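# Remove empty cartridge from sealant gun, set both down

## Task

Pull the spent cartridge out of the sealant gun and set it down on the table; the gun must end up resting on the table itself, not leaning on or lying across anything else; then declare that you are finished.

## Robot and tools

Robot: two arms, left_arm and right_arm, each a six-joint arm ending in a two-finger parallel gripper with a camera on the wrist. The scene frame has its origin at table-top height, halfway between the nominal arm bases; +x reaches out over the table, +z is up, and left_arm sits on the +y side (arm names do not match image left/right). Actual bases: left_arm at (-0.038, +0.256, 0) m, right_arm at (+0.041, -0.293, 0) m, both turned only slightly about z. Each arm reports end_effector_position (metres) and end_effector_quat_wxyz in its own base frame. That point lies between the finger pads, just behind the tips; the fingers point along the gripper's +z and open along its y. Fixed cameras and the table use the scene frame.

Row format (shared by execute_actions and move): one flat list of 14 numbers, each in [-1, 1], always covering both arms even when only one moves. Order: left_arm dx, dy, dz, rx, ry, rz, opening, then right_arm the same seven. dx..rz are offsets, not poses. They are measured along the axes of that arm's current Hand target, starting from the Hand target at the beginning of the action or move. Scale: 1.0 = 0.6 m for dx/dy/dz and 180 degrees for rx/ry/rz (a single rotation vector). Repeating an offset therefore moves the arm again. Opening is absolute: +1 fully open (about 87 mm between pads), +0.5 about 69 mm, 0 about 43 mm, -0.5 about 18 mm, -1 closed. Any number you send counts as a command, so a 0 in the opening slot closes to about 43 mm. To keep a gripper as it is, send its present command again.

execute_actions(actions, cameras): actions is a list of actions. Each action holds up to 15 rows, one per 1/30 s step, and a short action repeats its last row. Every row in an action counts from the same starting Hand target. An empty actions list returns state plus all camera images. cameras takes a list of names, ["all"], or []. An unknown name makes the call invalid.

move(target, speed, blend, opening_speed, blocking, cameras): drives each gripper along a straight line to its offset target. target is one 14-number row, or up to 15 rows that all count from the same starting Hand targets. speed is in m/s, from 0.002 to 2.9, default 0.25; rotation is capped at twice that in rad/s. blend is the corner rounding in metres between listed targets; 0 means stop at each. opening_speed is the rate on the -1..1 scale per second, at least 0.2. All paths finish together, last at least 0.5 s, and stop at 10 s. Moves do not steer round obstacles or the other arm. Keep paths away from an arm's own base. The result ends with a move: line: done (within 10 mm and 2 degrees), off_target, moving, held, fault, plus limits such as paced or held. Neither done nor off_target tells you whether there is contact.

wait(seconds 0-10) lets time pass while commands hold. stop() brakes a running move. zoom_image(camera, region [x0,y0,x1,y1], at most 504x504 px) enlarges part of the latest image from one of cam_head_left, cam_head_right, cam_high, cam_low, cam_left_wrist, cam_right_wrist. All images are 896x504. read_manual gives licence text only. finished_scene(scene) ends the scene permanently; call it once the cartridge and gun are both resting correctly.

Results: Hand target is the last commanded pose, with orientation clipped to within 40 degrees of the measured one. The gripper often stops short of it. Sending all zeros asks for it again; if the gripper is still short, send the missing distance. grip_measured is on the same -1..1 scale. To hold a part, command about 0.04 below the reading at first contact. Joint torques are noisy and offset. A MOTOR HOT line appears at 75 °C. At 90 °C that arm folds away and idles for the rest of the scene. Holding loads, staying stretched out or pushing against an unreachable pose all heat the motors.

Practical points: gripper poses read slightly off, more at long reach, and small moves may go wrong or sideways, so check position and tilt after each move. An arm blocked by something keeps pressing until you command it back past its current position. Avoid:
- dropping parts or releasing them while they move
- fast contacts or hard hits against fixed or heavy objects
- any contact between the two grippers or arms, including closing one gripper on the other's fingers
- strain on the wrist camera cables
- anything leaving the table
A likely approach: steady the gun with one gripper, pull the cartridge out along its axis with the other, set both down gently on the table, then call finished_scene.

Each tool is called after "Request:" in YAML: its name, and indented under it one key for each argument.

## Session

Request:
execute_actions:
  actions: []

Scene clock: 0.00 s.
left_arm: end_effector_position=(+0.3400, -0.0271, +0.0770) grip_measured=+1.000 end_effector_quat_wxyz=(+0.458, -0.112, +0.881, +0.024) | right_arm: end_effector_position=(+0.2958, -0.0202, +0.1269) grip_measured=+0.971 end_effector_quat_wxyz=(+0.404, +0.166, +0.888, -0.147)
Joint positions: left_arm=[-0.2 1.263 0.582 0.028 -0.306 -0.301 1] | right_arm=[0.202 1.133 0.78 -0.478 0.549 0.354 0.986]
Joint velocities: within noise
Joint torques (N m): no reading
Heat: left arm: 31 °C; right arm: 30 °C.
Hand target: left_arm +0.3441, -0.0278, +0.0839; +0.468, -0.113, +0.876, +0.021 | right_arm +0.2961, -0.0198, +0.1290; +0.405, +0.166, +0.887, -0.146
Tool commands: left_gripper/opening=+1.0 right_gripper/opening=+1.0

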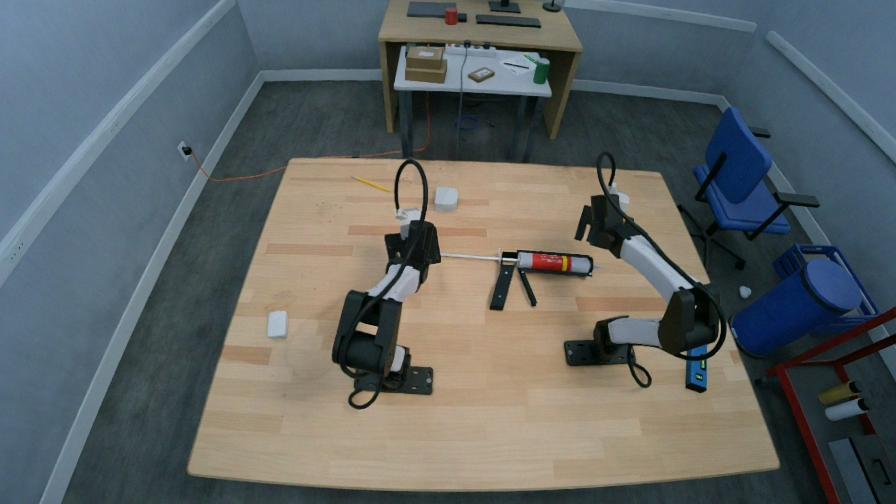

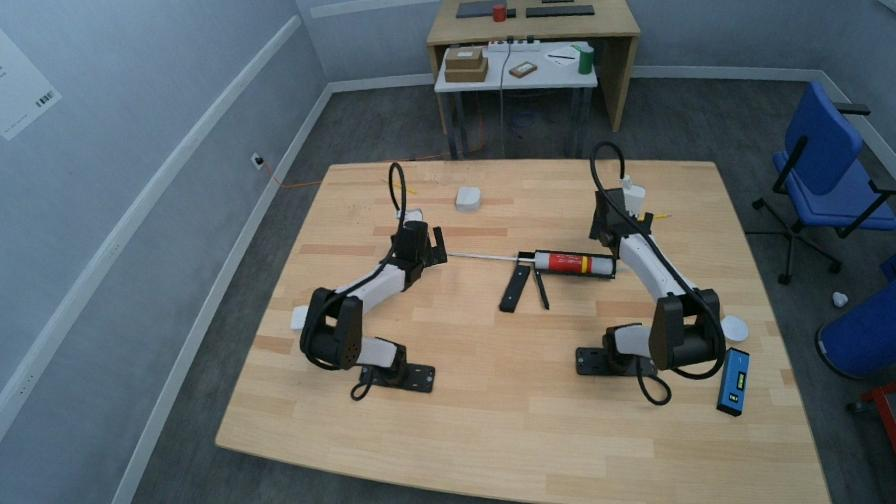

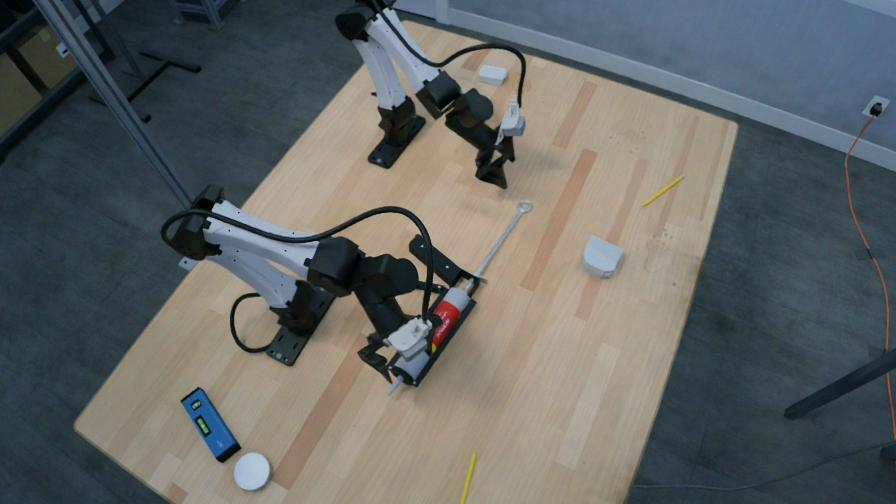

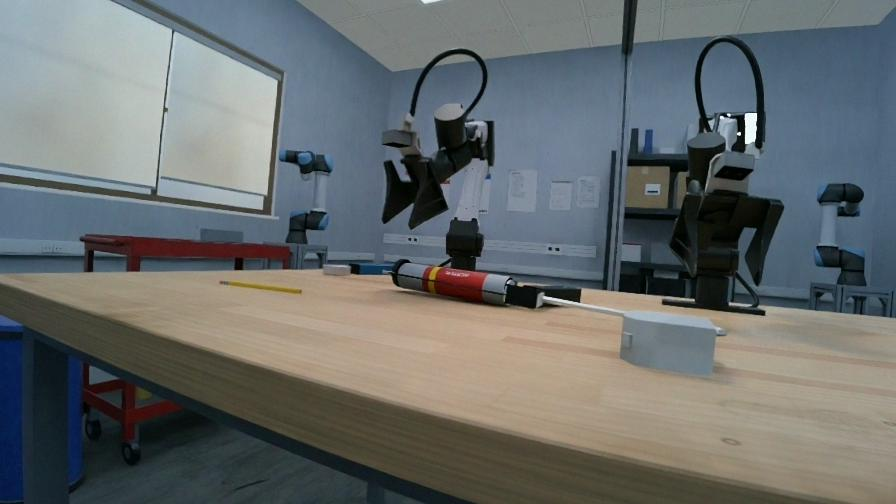

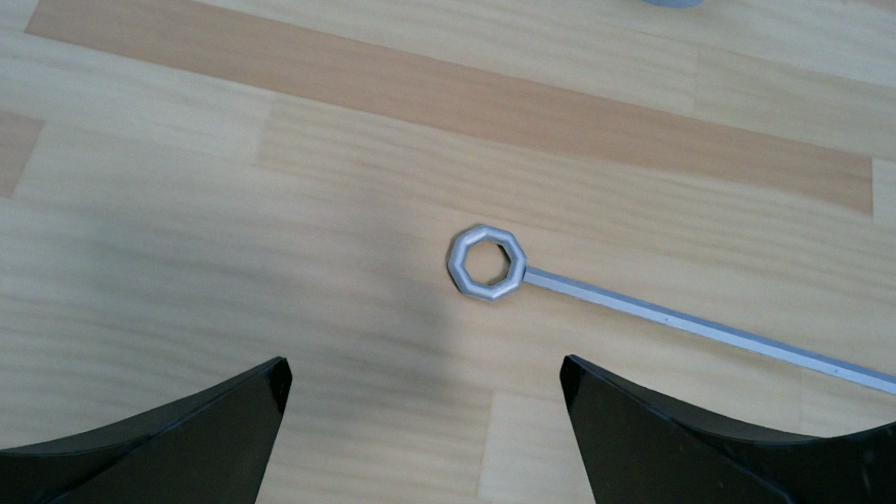

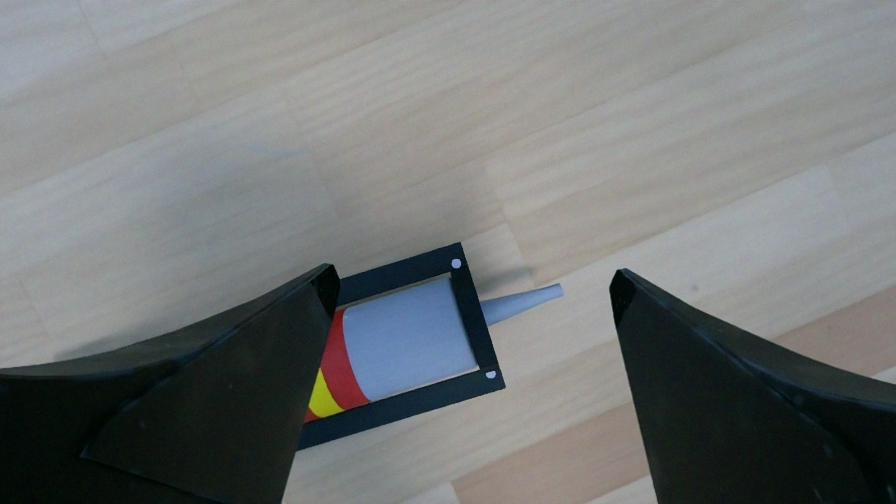

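Request:
zoom_image:
  camera: "cam_high"
  region: [340, 180, 560, 400]

Request:
zoom_image:
  camera: "cam_head_right"
  region: [430, 220, 640, 330]

Request:
zoom_image:
  camera: "cam_low"
  region: [370, 230, 740, 380]

Scaled by 2.291 from the camera's 896x504 image, which has a finer 1280x720 frame.

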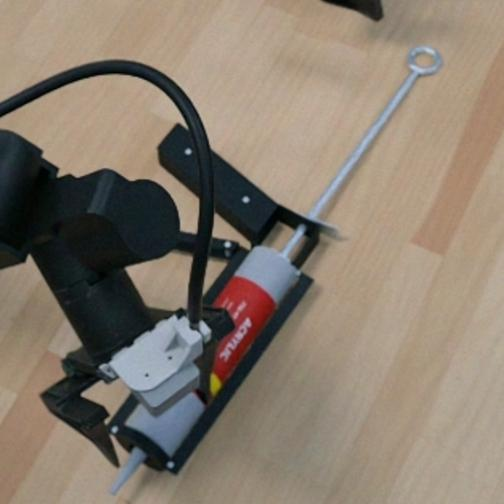

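Scaled by 2.400 from the camera's 896x504 image, which has a finer 1280x720 frame.

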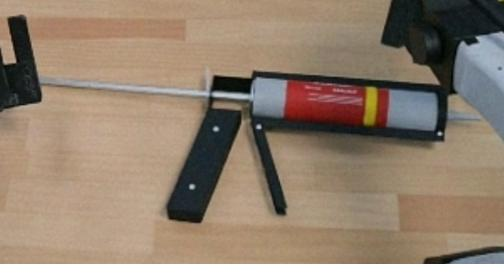

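Scaled by 1.362 from the camera's 896x504 image, which has a finer 1280x720 frame.

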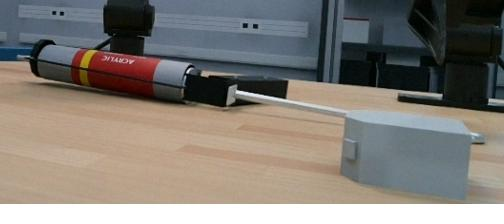

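Request:
move:
  target: [-0.05,-0.097,0.039,-0.214,0.251,-0.363,0,0.010,0.328,-0.21,0.145,0.2665,0.39,1]
  cameras: ["all"]

Scene clock: 84.13 s.
left_arm: end_effector_position=(+0.3876, -0.0759, +0.0986) grip_measured=+0.000 end_effector_quat_wxyz=(-0.001, +0.676, -0.737, -0.001) | right_arm: end_effector_position=(+0.2858, +0.2072, +0.1790) grip_measured=+0.971 end_effector_quat_wxyz=(-0.018, +0.705, +0.709, +0.010)
Joint positions: left_arm=[-0.089 2.044 1.802 -1.329 -0.003 -1.575 0.5] | right_arm=[0.503 1.809 1.795 -1.547 -0.041 2.069 0.986]
Joint torques (N m): left_arm=[0.47 -8.88 7.39 0.28 -0.07 -0.03] | right_arm=[-0.91 -6.45 7.87 0.18 0.08 0.08]
Heat: left arm: 37 °C; right arm: 35 °C.
Hand target: left_arm +0.3920, -0.0758, +0.0996; +0.000, +0.683, -0.731, +0.000 | right_arm +0.2892, +0.2084, +0.1791; +0.000, +0.747, +0.664, +0.000
Off the commanded pose: left_arm 0.005 m, 1 deg | right_arm 0.004 m, 7 deg.
joint sent to its limit (right arm) — joint 6 (wrist roll), upper limit. The joint targets are off in orientation, not in position.
move: off_target (right_arm)
camera_calibration:
cam_left_wrist: T_world_to_cam=[[0.998874, -0.0441524, 0.0173547, -0.397592], [-0.0445632, -0.747785, 0.662444, -0.068094], [-0.0162708, -0.662471, -0.748911, 0.174723], [0, 0, 0, 1]] pos_world=[0.396952, 0.0472744, 0.18286]
cam_right_wrist: T_world_to_cam=[[-0.997305, 0.0683102, -0.0267535, 0.288144], [0.0134143, 0.528327, 0.848935, -0.256677], [0.0721255, 0.846288, -0.52782, 0.0356322], [0, 0, 0, 1]] pos_world=[0.28824, 0.0857713, 0.244418]

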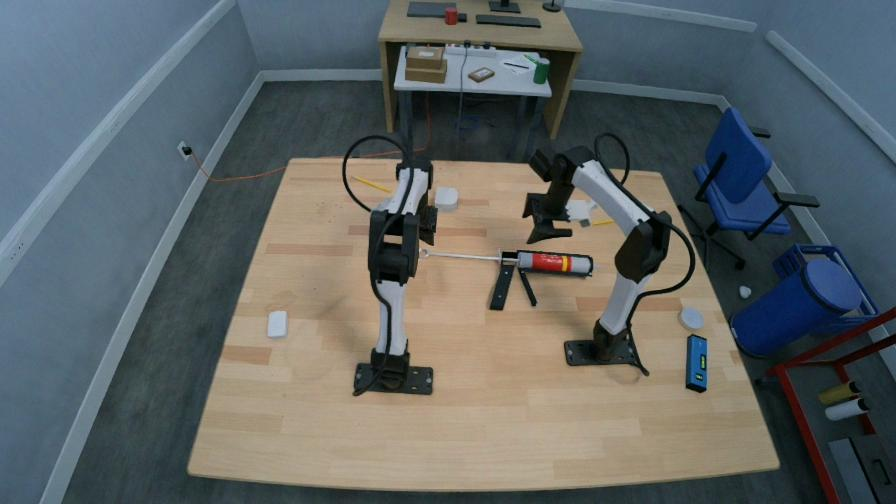

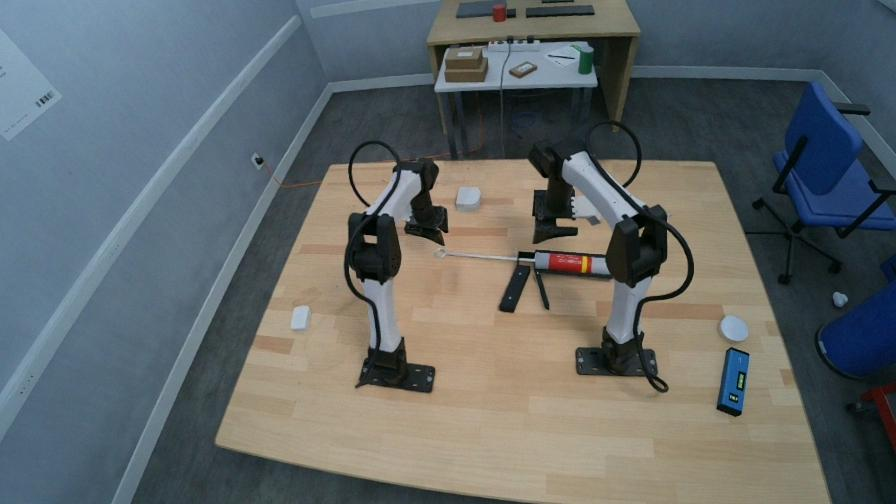

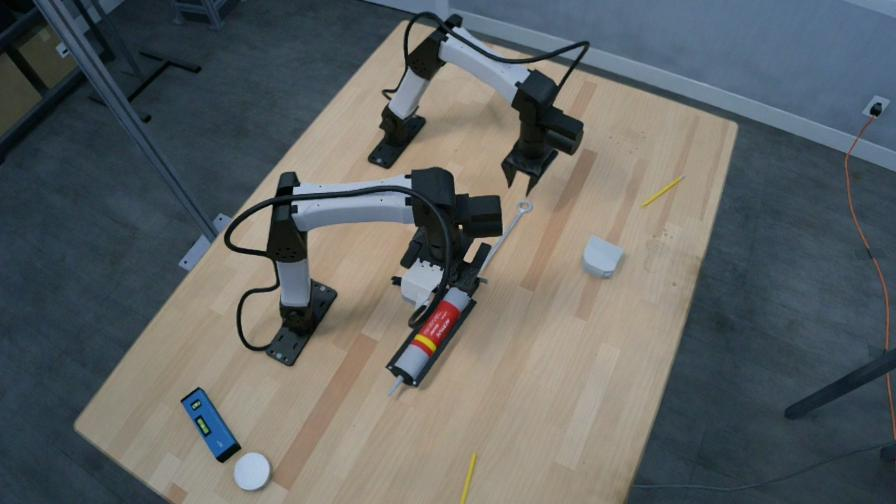

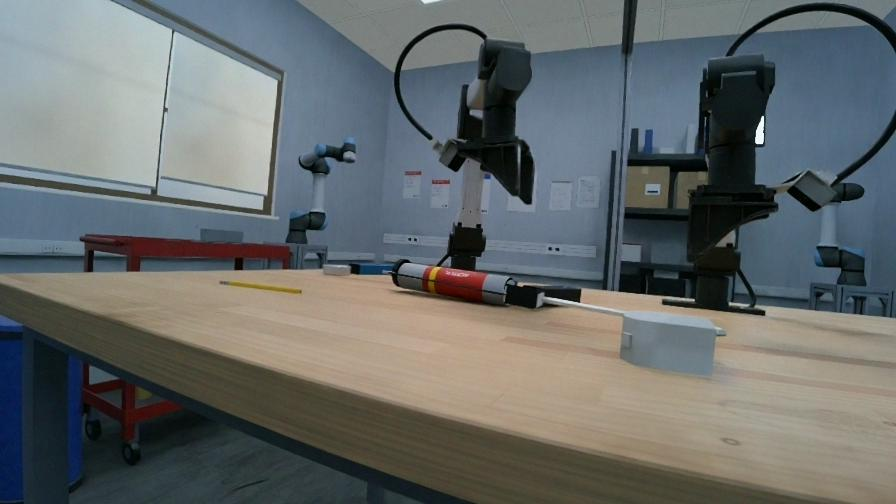

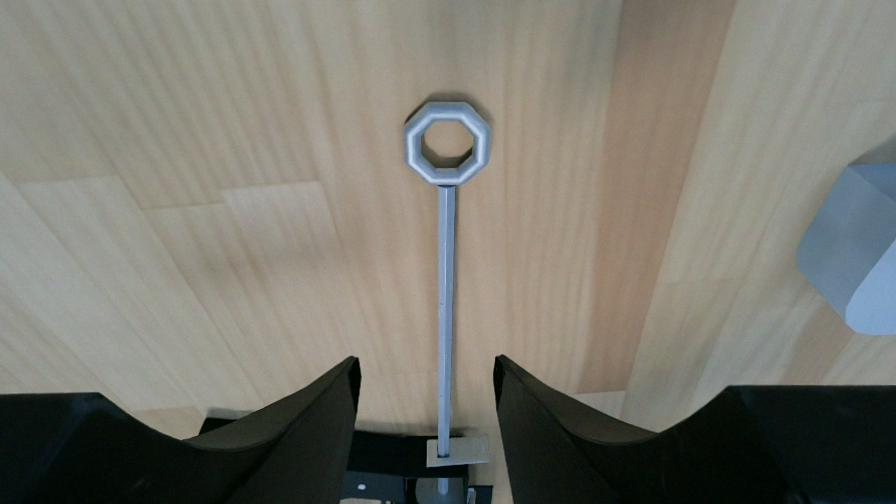

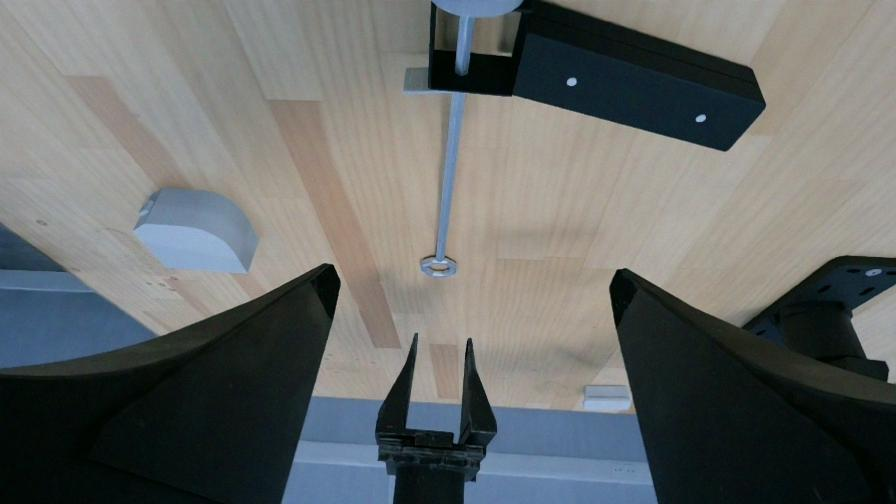

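Request:
move:
  target: [0,0,0,0,0,0,0,-0.201,-0.002,0,0,0,0,1]
  cameras: ["cam_right_wrist","cam_low"]

Request:
zoom_image:
  camera: "cam_low"
  region: [370, 250, 560, 320]

Request:
zoom_image:
  camera: "cam_right_wrist"
  region: [280, 0, 680, 400]

Scene clock: 97.07 s.
left_arm: end_effector_position=(+0.3874, -0.0759, +0.0986) grip_measured=+0.000 end_effector_quat_wxyz=(-0.001, +0.677, -0.736, -0.001) | right_arm: end_effector_position=(+0.2758, +0.0920, +0.1775) grip_measured=+0.971 end_effector_quat_wxyz=(-0.007, +0.750, +0.661, -0.003)
Joint positions: left_arm=[-0.089 2.044 1.802 -1.33 -0.003 -1.575 0.5] | right_arm=[0.18 1.614 1.571 -1.542 -0.009 1.876 0.986]
Joint torques (N m): left_arm=[0.44 -8.84 7.38 0.28 -0.05 -0.04] | right_arm=[-0.77 -8.32 4.6 0.31 0.27 -0.23]
Heat: left arm: 35 °C; right arm: 35 °C.
Hand target: left_arm +0.3920, -0.0758, +0.0996; +0.001, +0.683, -0.731, +0.000 | right_arm +0.2738, +0.0888, +0.1791; +0.000, +0.747, +0.664, +0.000
Off the commanded pose: left_arm 0.005 m, 1 deg | right_arm 0.004 m, 1 deg.
move: done
camera_calibration:
cam_right_wrist: T_world_to_cam=[[-0.98017, 0.196558, -0.0251379, 0.269262], [0.0893679, 0.5517, 0.829241, -0.214006], [0.176863, 0.810551, -0.558325, 0.11285], [0, 0, 0, 1]] pos_world=[0.263088, -0.026329, 0.247238]
Images, in order (width x height): cam_low 896x504, cam_right_wrist 896x504.

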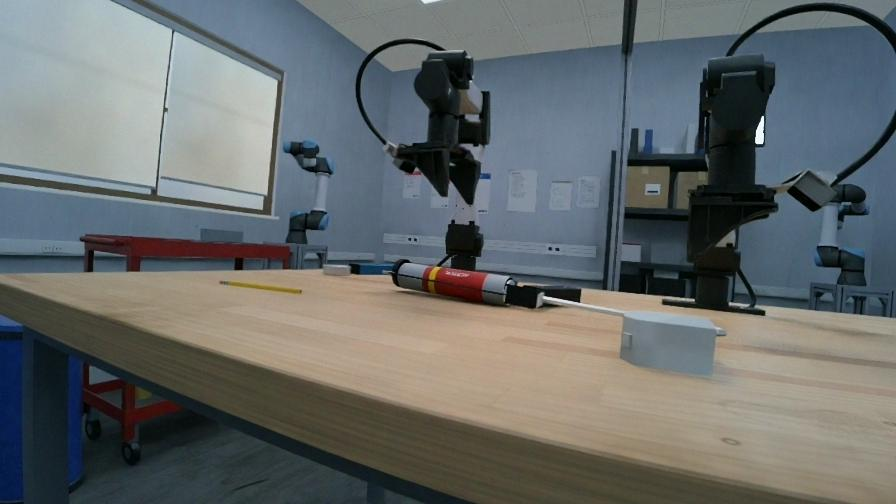

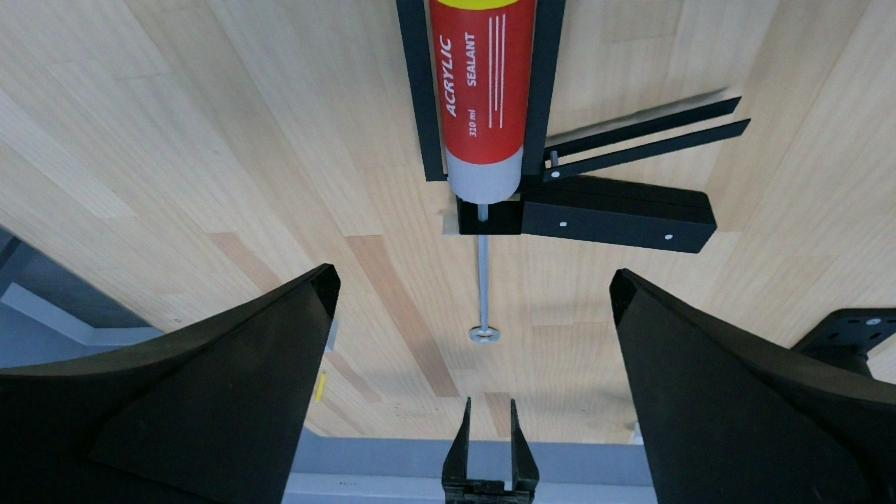

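Scaled by 2.653 from the camera's 896x504 image, which has a finer 1280x720 frame.

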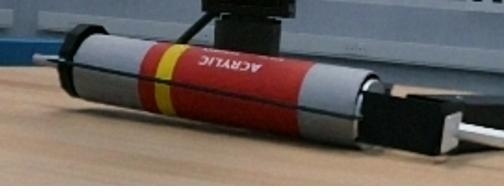

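Scaled by 1.260 from the camera's 896x504 image, which has a finer 1280x720 frame.

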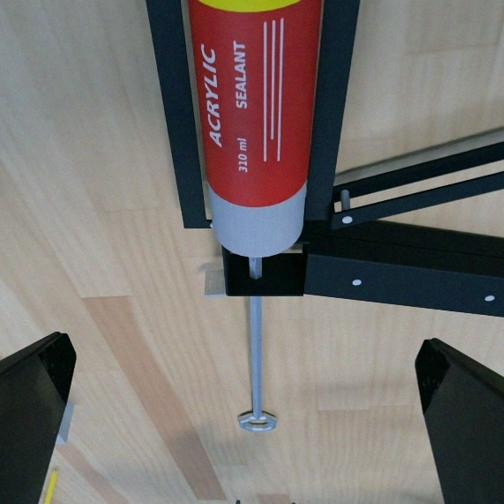

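Request:
move:
  target: [0,-0.008,0.142,0,0,0,0,0,0.007,0.2,0,0,0,1]
  speed: 0.15
  cameras: ["all"]

Request:
zoom_image:
  camera: "cam_low"
  region: [370, 220, 740, 350]

Scene clock: 128.33 s.
left_arm: end_effector_position=(+0.3966, -0.0769, +0.0199) grip_measured=+0.000 end_effector_quat_wxyz=(-0.003, +0.677, -0.736, +0.002) | right_arm: end_effector_position=(+0.2786, +0.0926, +0.0663) grip_measured=+0.971 end_effector_quat_wxyz=(+0.000, +0.748, +0.663, +0.008)
Joint positions: left_arm=[-0.089 2.119 1.6 -1.045 -0.002 -1.575 0.5] | right_arm=[0.18 1.611 1.122 -1.069 -0.009 1.871 0.986]
Joint torques (N m): left_arm=[0.46 -9.84 4.66 0.5 -0.07 -0.03] | right_arm=[-1.13 -5.09 4.81 0.41 0.27 -0.24]
Heat: left arm: 40 °C; right arm: 33 °C.
Hand target: left_arm +0.3968, -0.0762, +0.0144; +0.001, +0.683, -0.731, +0.000 | right_arm +0.2780, +0.0882, +0.0591; +0.000, +0.747, +0.664, +0.000
Off the commanded pose: left_arm 0.006 m, 1 deg | right_arm 0.008 m, 1 deg.
move: done
camera_calibration:
cam_left_wrist: T_world_to_cam=[[0.998771, -0.0437073, 0.0233529, -0.405352], [-0.0481829, -0.746404, 0.663746, -0.0148484], [-0.0115798, -0.664056, -0.747593, 0.113205], [0, 0, 0, 1]] pos_world=[0.40545, 0.0463749, 0.103953]
cam_right_wrist: T_world_to_cam=[[-0.980147, 0.191862, -0.0500039, 0.27107], [0.0647572, 0.548148, 0.833871, -0.115453], [0.187397, 0.814078, -0.54969, 0.0459046], [0, 0, 0, 1]] pos_world=[0.264563, -0.0260924, 0.135061]

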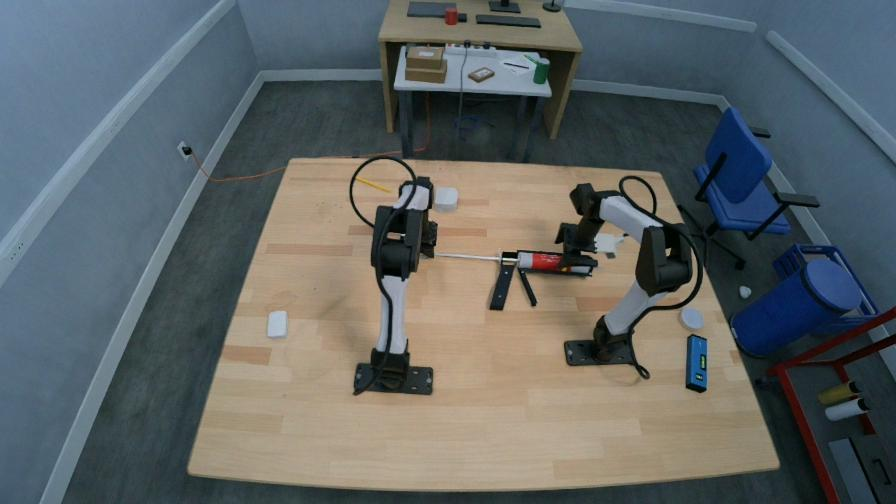

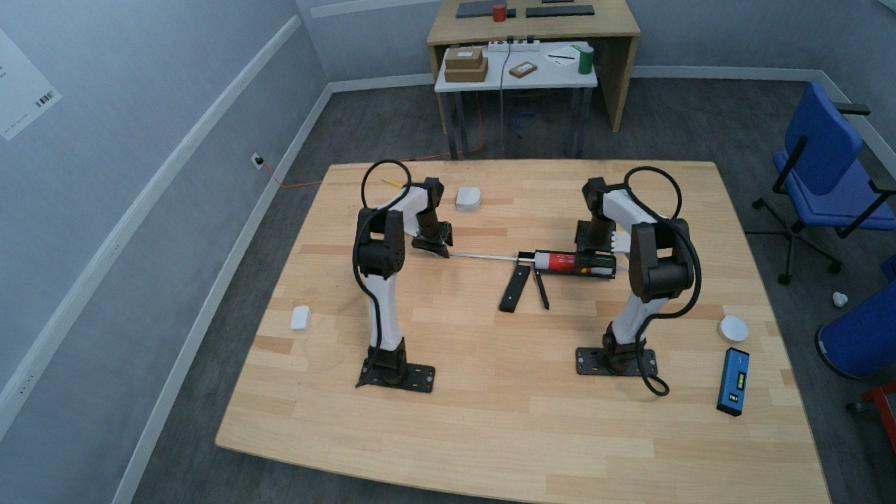

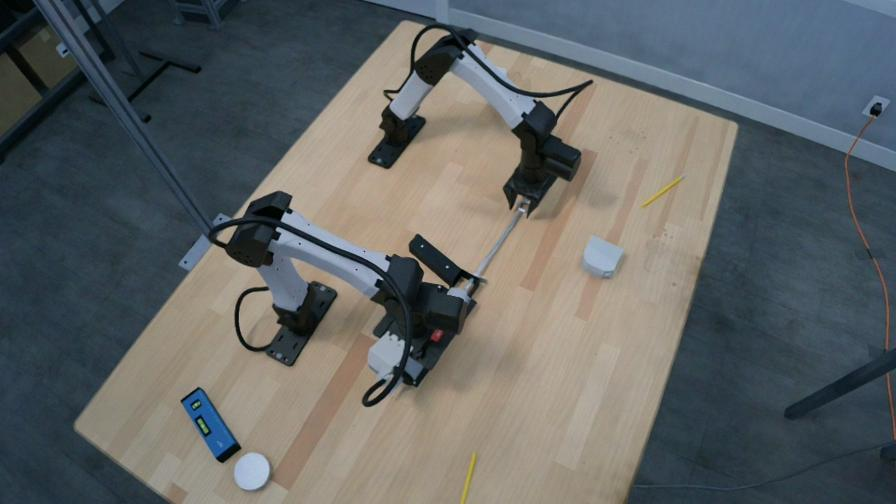

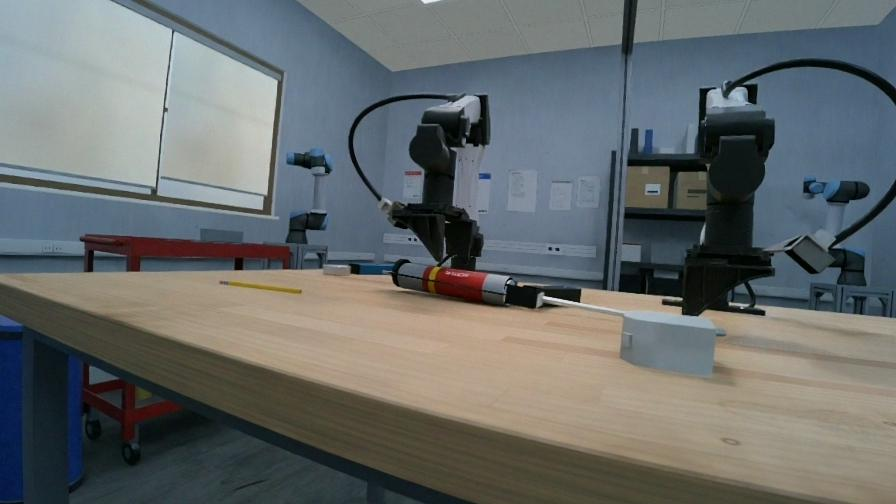

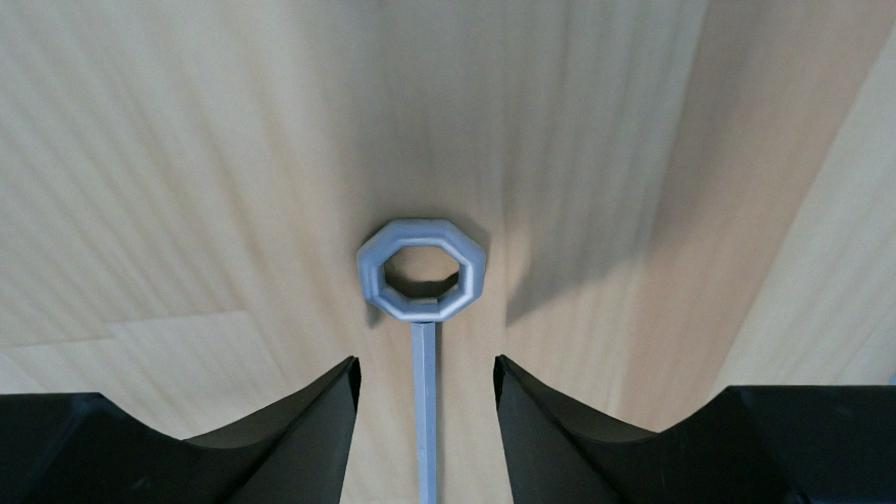

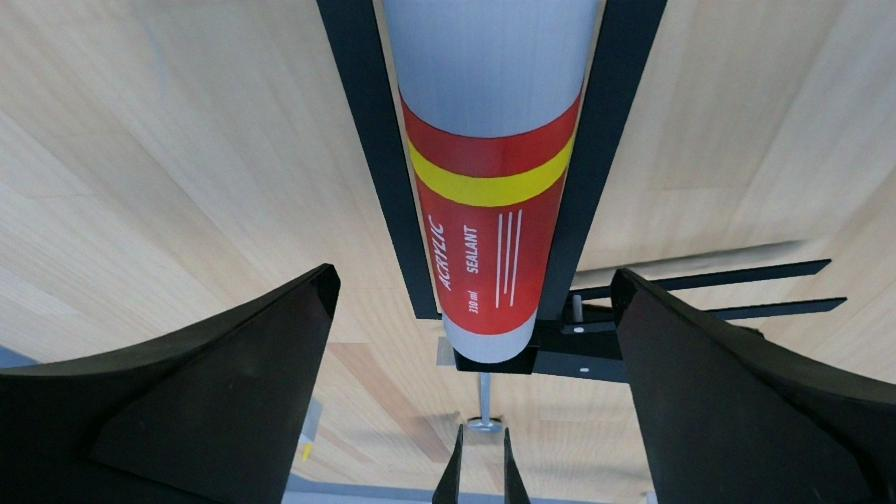

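Scaled by 1.362 from the camera's 896x504 image, which has a finer 1280x720 frame.

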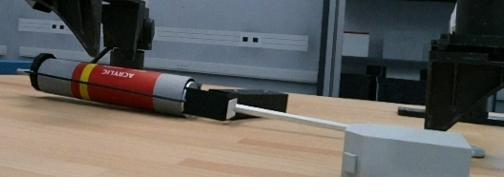

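Request:
move:
  target: [0,0,0.008,0,0,0,0,0,0.002,0.06,0,0,0,1]
  speed: 0.06

Request:
move:
  target: [0,0,0,0,0,0,-0.95,0,0,0,0,0,0,0.4]
  opening_speed: 0.6
  cameras: ["cam_low","cam_left_wrist","cam_right_wrist","cam_high"]

Scene clock: 136.83 s.
left_arm: end_effector_position=(+0.3980, -0.0771, +0.0178) grip_measured=+0.000 end_effector_quat_wxyz=(-0.006, +0.677, -0.736, +0.005) | right_arm: end_effector_position=(+0.2795, +0.0917, +0.0301) grip_measured=+0.971 end_effector_quat_wxyz=(-0.001, +0.749, +0.663, +0.006)
Joint positions: left_arm=[-0.089 2.119 1.591 -1.028 -0.002 -1.575 0.5] | right_arm=[0.176 1.662 1.026 -0.926 -0.009 1.868 0.986]
Joint torques (N m): left_arm=[0.46 -9.35 4.42 0.52 -0.06 -0.03] | right_arm=[-0.99 -5.31 4.63 0.46 0.27 -0.22]
Heat: left arm: 40 °C; right arm: 33 °C.
Hand target: left_arm +0.3967, -0.0762, +0.0095; +0.001, +0.683, -0.731, +0.000 | right_arm +0.2792, +0.0880, +0.0231; +0.000, +0.747, +0.664, +0.000
Off the commanded pose: left_arm 0.008 m, 1 deg | right_arm 0.008 m, 1 deg.
move: done

Scene clock: 138.63 s.
left_arm: end_effector_position=(+0.3980, -0.0771, +0.0178) grip_measured=-0.950 end_effector_quat_wxyz=(-0.006, +0.677, -0.736, +0.005) | right_arm: end_effector_position=(+0.2793, +0.0916, +0.0301) grip_measured=+0.703 end_effector_quat_wxyz=(-0.001, +0.747, +0.665, +0.006)
Joint positions: left_arm=[-0.089 2.119 1.591 -1.028 -0.002 -1.575 0.025] | right_arm=[0.176 1.662 1.026 -0.926 -0.008 1.864 0.852]
Joint torques (N m): left_arm=[0.44 -9.32 4.41 0.53 -0.06 -0.04] | right_arm=[-0.99 -5.31 4.63 0.46 0.27 -0.18]
Heat: left arm: 40 °C; right arm: 33 °C.
Hand target: left_arm +0.3967, -0.0762, +0.0095; +0.001, +0.683, -0.731, +0.000 | right_arm +0.2792, +0.0880, +0.0231; +0.000, +0.747, +0.664, +0.000
Off the commanded pose: left_arm 0.008 m, 1 deg | right_arm 0.008 m, 1 deg.
move: done
camera_calibration:
cam_left_wrist: T_world_to_cam=[[0.998552, -0.0437544, 0.0313064, -0.406717], [-0.0534988, -0.745946, 0.663854, -0.0112936], [-0.00569363, -0.664567, -0.747207, 0.109087], [0, 0, 0, 1]] pos_world=[0.406145, 0.0462754, 0.10174]
cam_right_wrist: T_world_to_cam=[[-0.981079, 0.188025, -0.0461553, 0.270648], [0.0661846, 0.549747, 0.832705, -0.0853258], [0.181943, 0.813895, -0.55179, 0.0282619], [0, 0, 0, 1]] pos_world=[0.266032, -0.026983, 0.0991377]
Images, in order (width x height): cam_high 896x504, cam_low 896x504, cam_left_wrist 896x504, cam_right_wrist 896x504.

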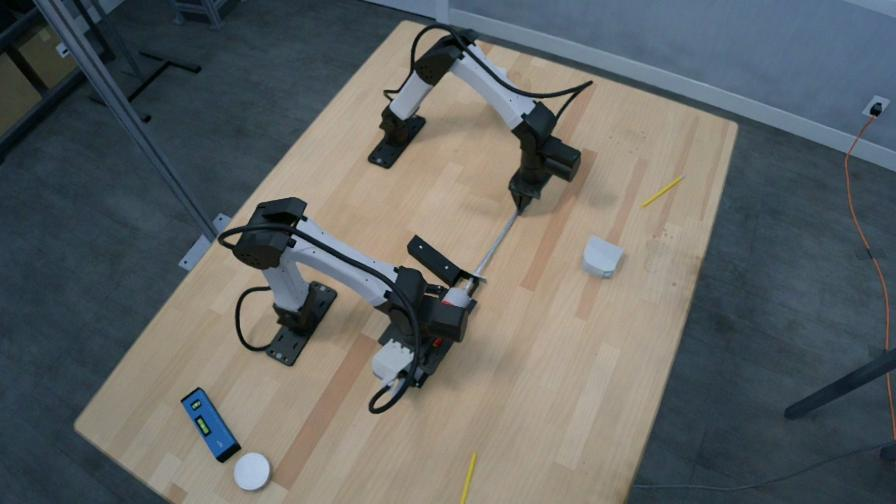

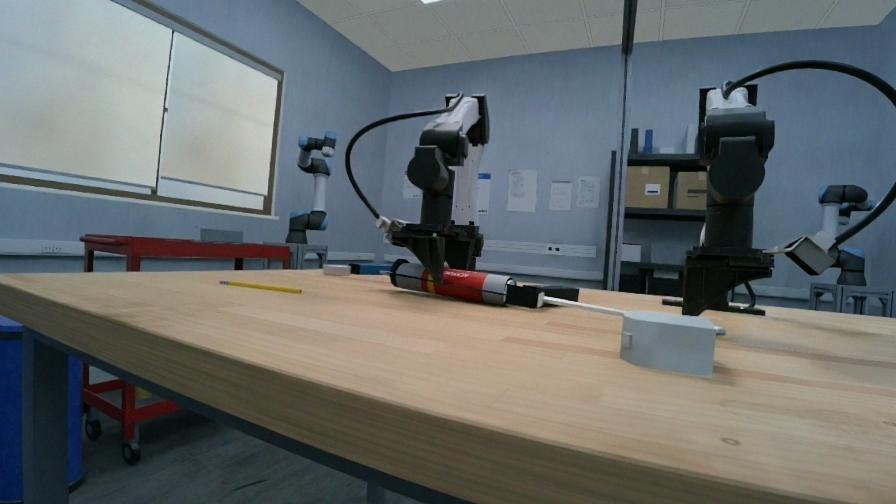

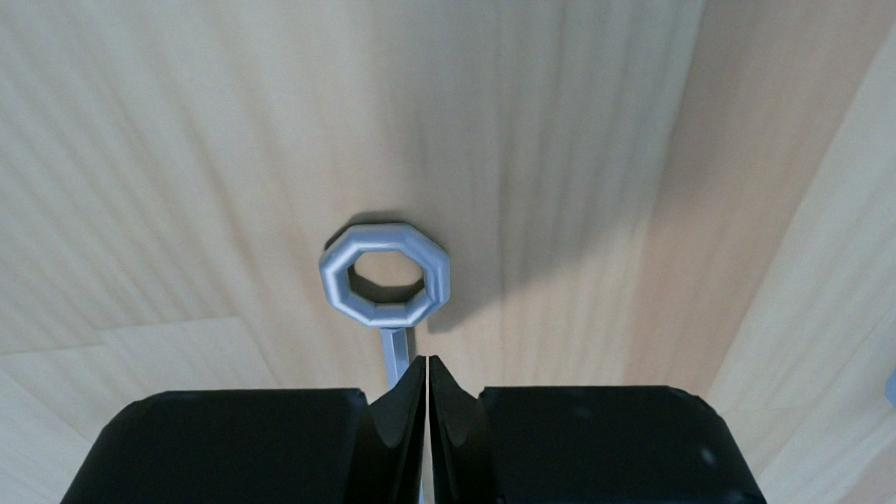

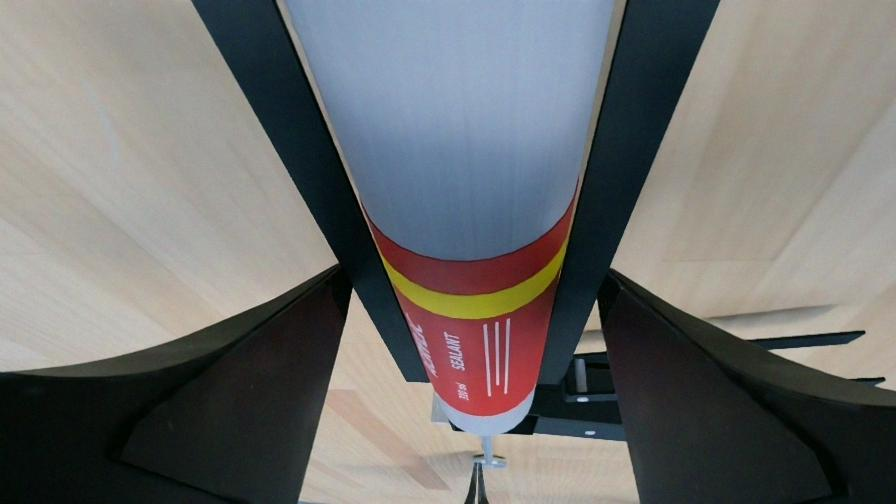

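Request:
move:
  target:
    - [0,0,-0.01,0,0,0,-0.2,0,0,0,0,0,0,0.5]
    - [0,0.010,-0.01,0,0,0,-0.2,0,0,0,0,0,0,0.5]
    - [0,0.011,0.012,0,0,0,-0.2,0,0,0,0,0,0,0.5]
  speed: 0.08
  cameras: ["cam_low","cam_left_wrist"]

Scene clock: 152.23 s.
left_arm: end_effector_position=(+0.3908, -0.0768, +0.0058) grip_measured=-0.200 end_effector_quat_wxyz=(+0.000, +0.677, -0.736, +0.001) | right_arm: end_effector_position=(+0.2793, +0.0916, +0.0301) grip_measured=+0.703 end_effector_quat_wxyz=(-0.001, +0.747, +0.665, +0.006)
Joint positions: left_arm=[-0.089 2.119 1.541 -0.991 0.001 -1.576 0.4] | right_arm=[0.176 1.662 1.026 -0.926 -0.008 1.864 0.852]
Joint torques (N m): left_arm=[0.4 -10.59 4.1 0.51 -0.1 -0.03] | right_arm=[-0.99 -5.31 4.63 0.46 0.27 -0.17]
Heat: left arm: 41 °C; right arm: 32 °C.
Hand target: left_arm +0.3902, -0.0758, +0.0024; +0.001, +0.683, -0.731, +0.000 | right_arm +0.2792, +0.0880, +0.0231; +0.000, +0.747, +0.664, +0.000
Off the commanded pose: left_arm 0.004 m, 1 deg | right_arm 0.008 m, 1 deg.
move: done
camera_calibration:
cam_left_wrist: T_world_to_cam=[[0.998932, -0.0426036, 0.0178577, -0.399137], [-0.0436684, -0.744798, 0.66586, -0.00734422], [-0.0150677, -0.665929, -0.745863, 0.103838], [0, 0, 0, 1]] pos_world=[0.399955, 0.0466745, 0.0894671]
Images, in order (width x height): cam_low 896x504, cam_left_wrist 896x504.

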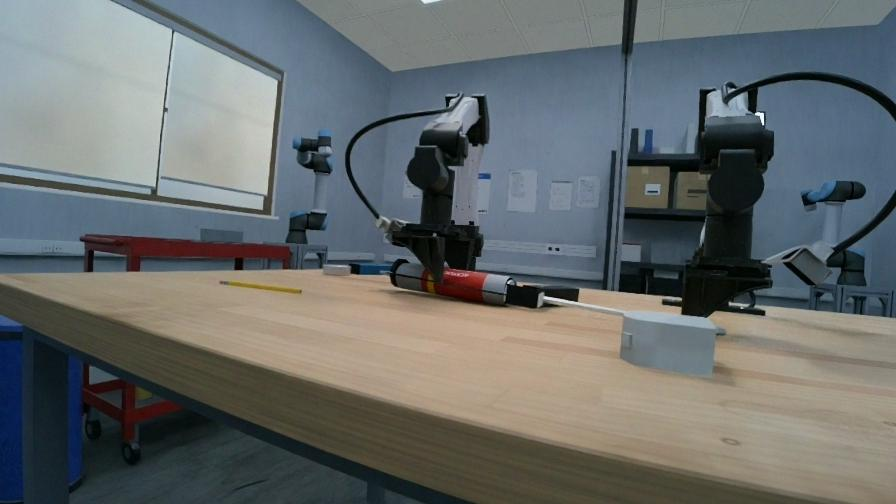

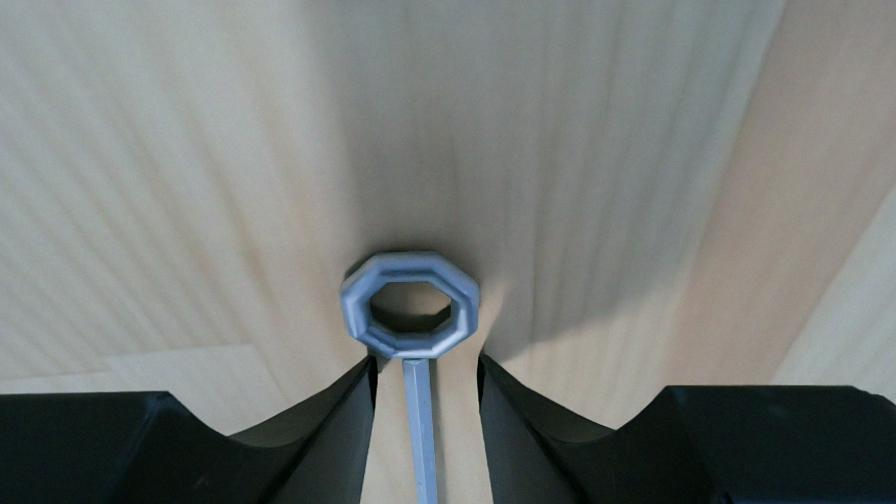

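Rod is between the fingers. Close.

Request:
move:
  target: [0,0,0,0,0,0,-1,0,0,0,0,0,0,0.5]
  opening_speed: 0.6
  cameras: ["cam_left_wrist"]

Scene clock: 158.47 s.
left_arm: end_effector_position=(+0.3904, -0.0771, +0.0056) grip_measured=-0.750 end_effector_quat_wxyz=(+0.001, +0.680, -0.734, +0.001) | right_arm: end_effector_position=(+0.2793, +0.0916, +0.0301) grip_measured=+0.703 end_effector_quat_wxyz=(-0.001, +0.747, +0.665, +0.006)
Joint positions: left_arm=[-0.089 2.119 1.539 -0.992 0.003 -1.583 0.125] | right_arm=[0.176 1.662 1.026 -0.926 -0.008 1.864 0.852]
Joint torques (N m): left_arm=[0.4 -10.59 4.18 0.52 -0.12 0.04] | right_arm=[-0.99 -5.3 4.63 0.46 0.27 -0.17]
Heat: left arm: 42 °C; right arm: 32 °C.
Hand target: left_arm +0.3901, -0.0757, +0.0023; +0.001, +0.683, -0.731, +0.000 | right_arm +0.2791, +0.0880, +0.0231; +0.000, +0.747, +0.664, +0.000
Off the commanded pose: left_arm 0.003 m, 0 deg | right_arm 0.008 m, 1 deg.
move: done
camera_calibration:
cam_left_wrist: T_world_to_cam=[[0.999259, -0.0352714, 0.0154395, -0.3983], [-0.0365686, -0.743926, 0.667261, -0.0100694], [-0.0120494, -0.667331, -0.744664, 0.102202], [0, 0, 0, 1]] pos_world=[0.398868, 0.0466627, 0.0889743]
Images, in order (width x height): cam_left_wrist 896x504.

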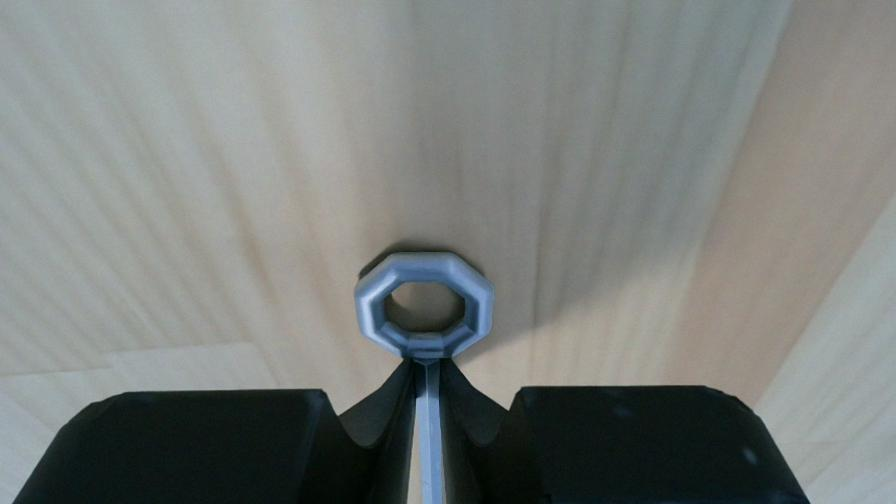

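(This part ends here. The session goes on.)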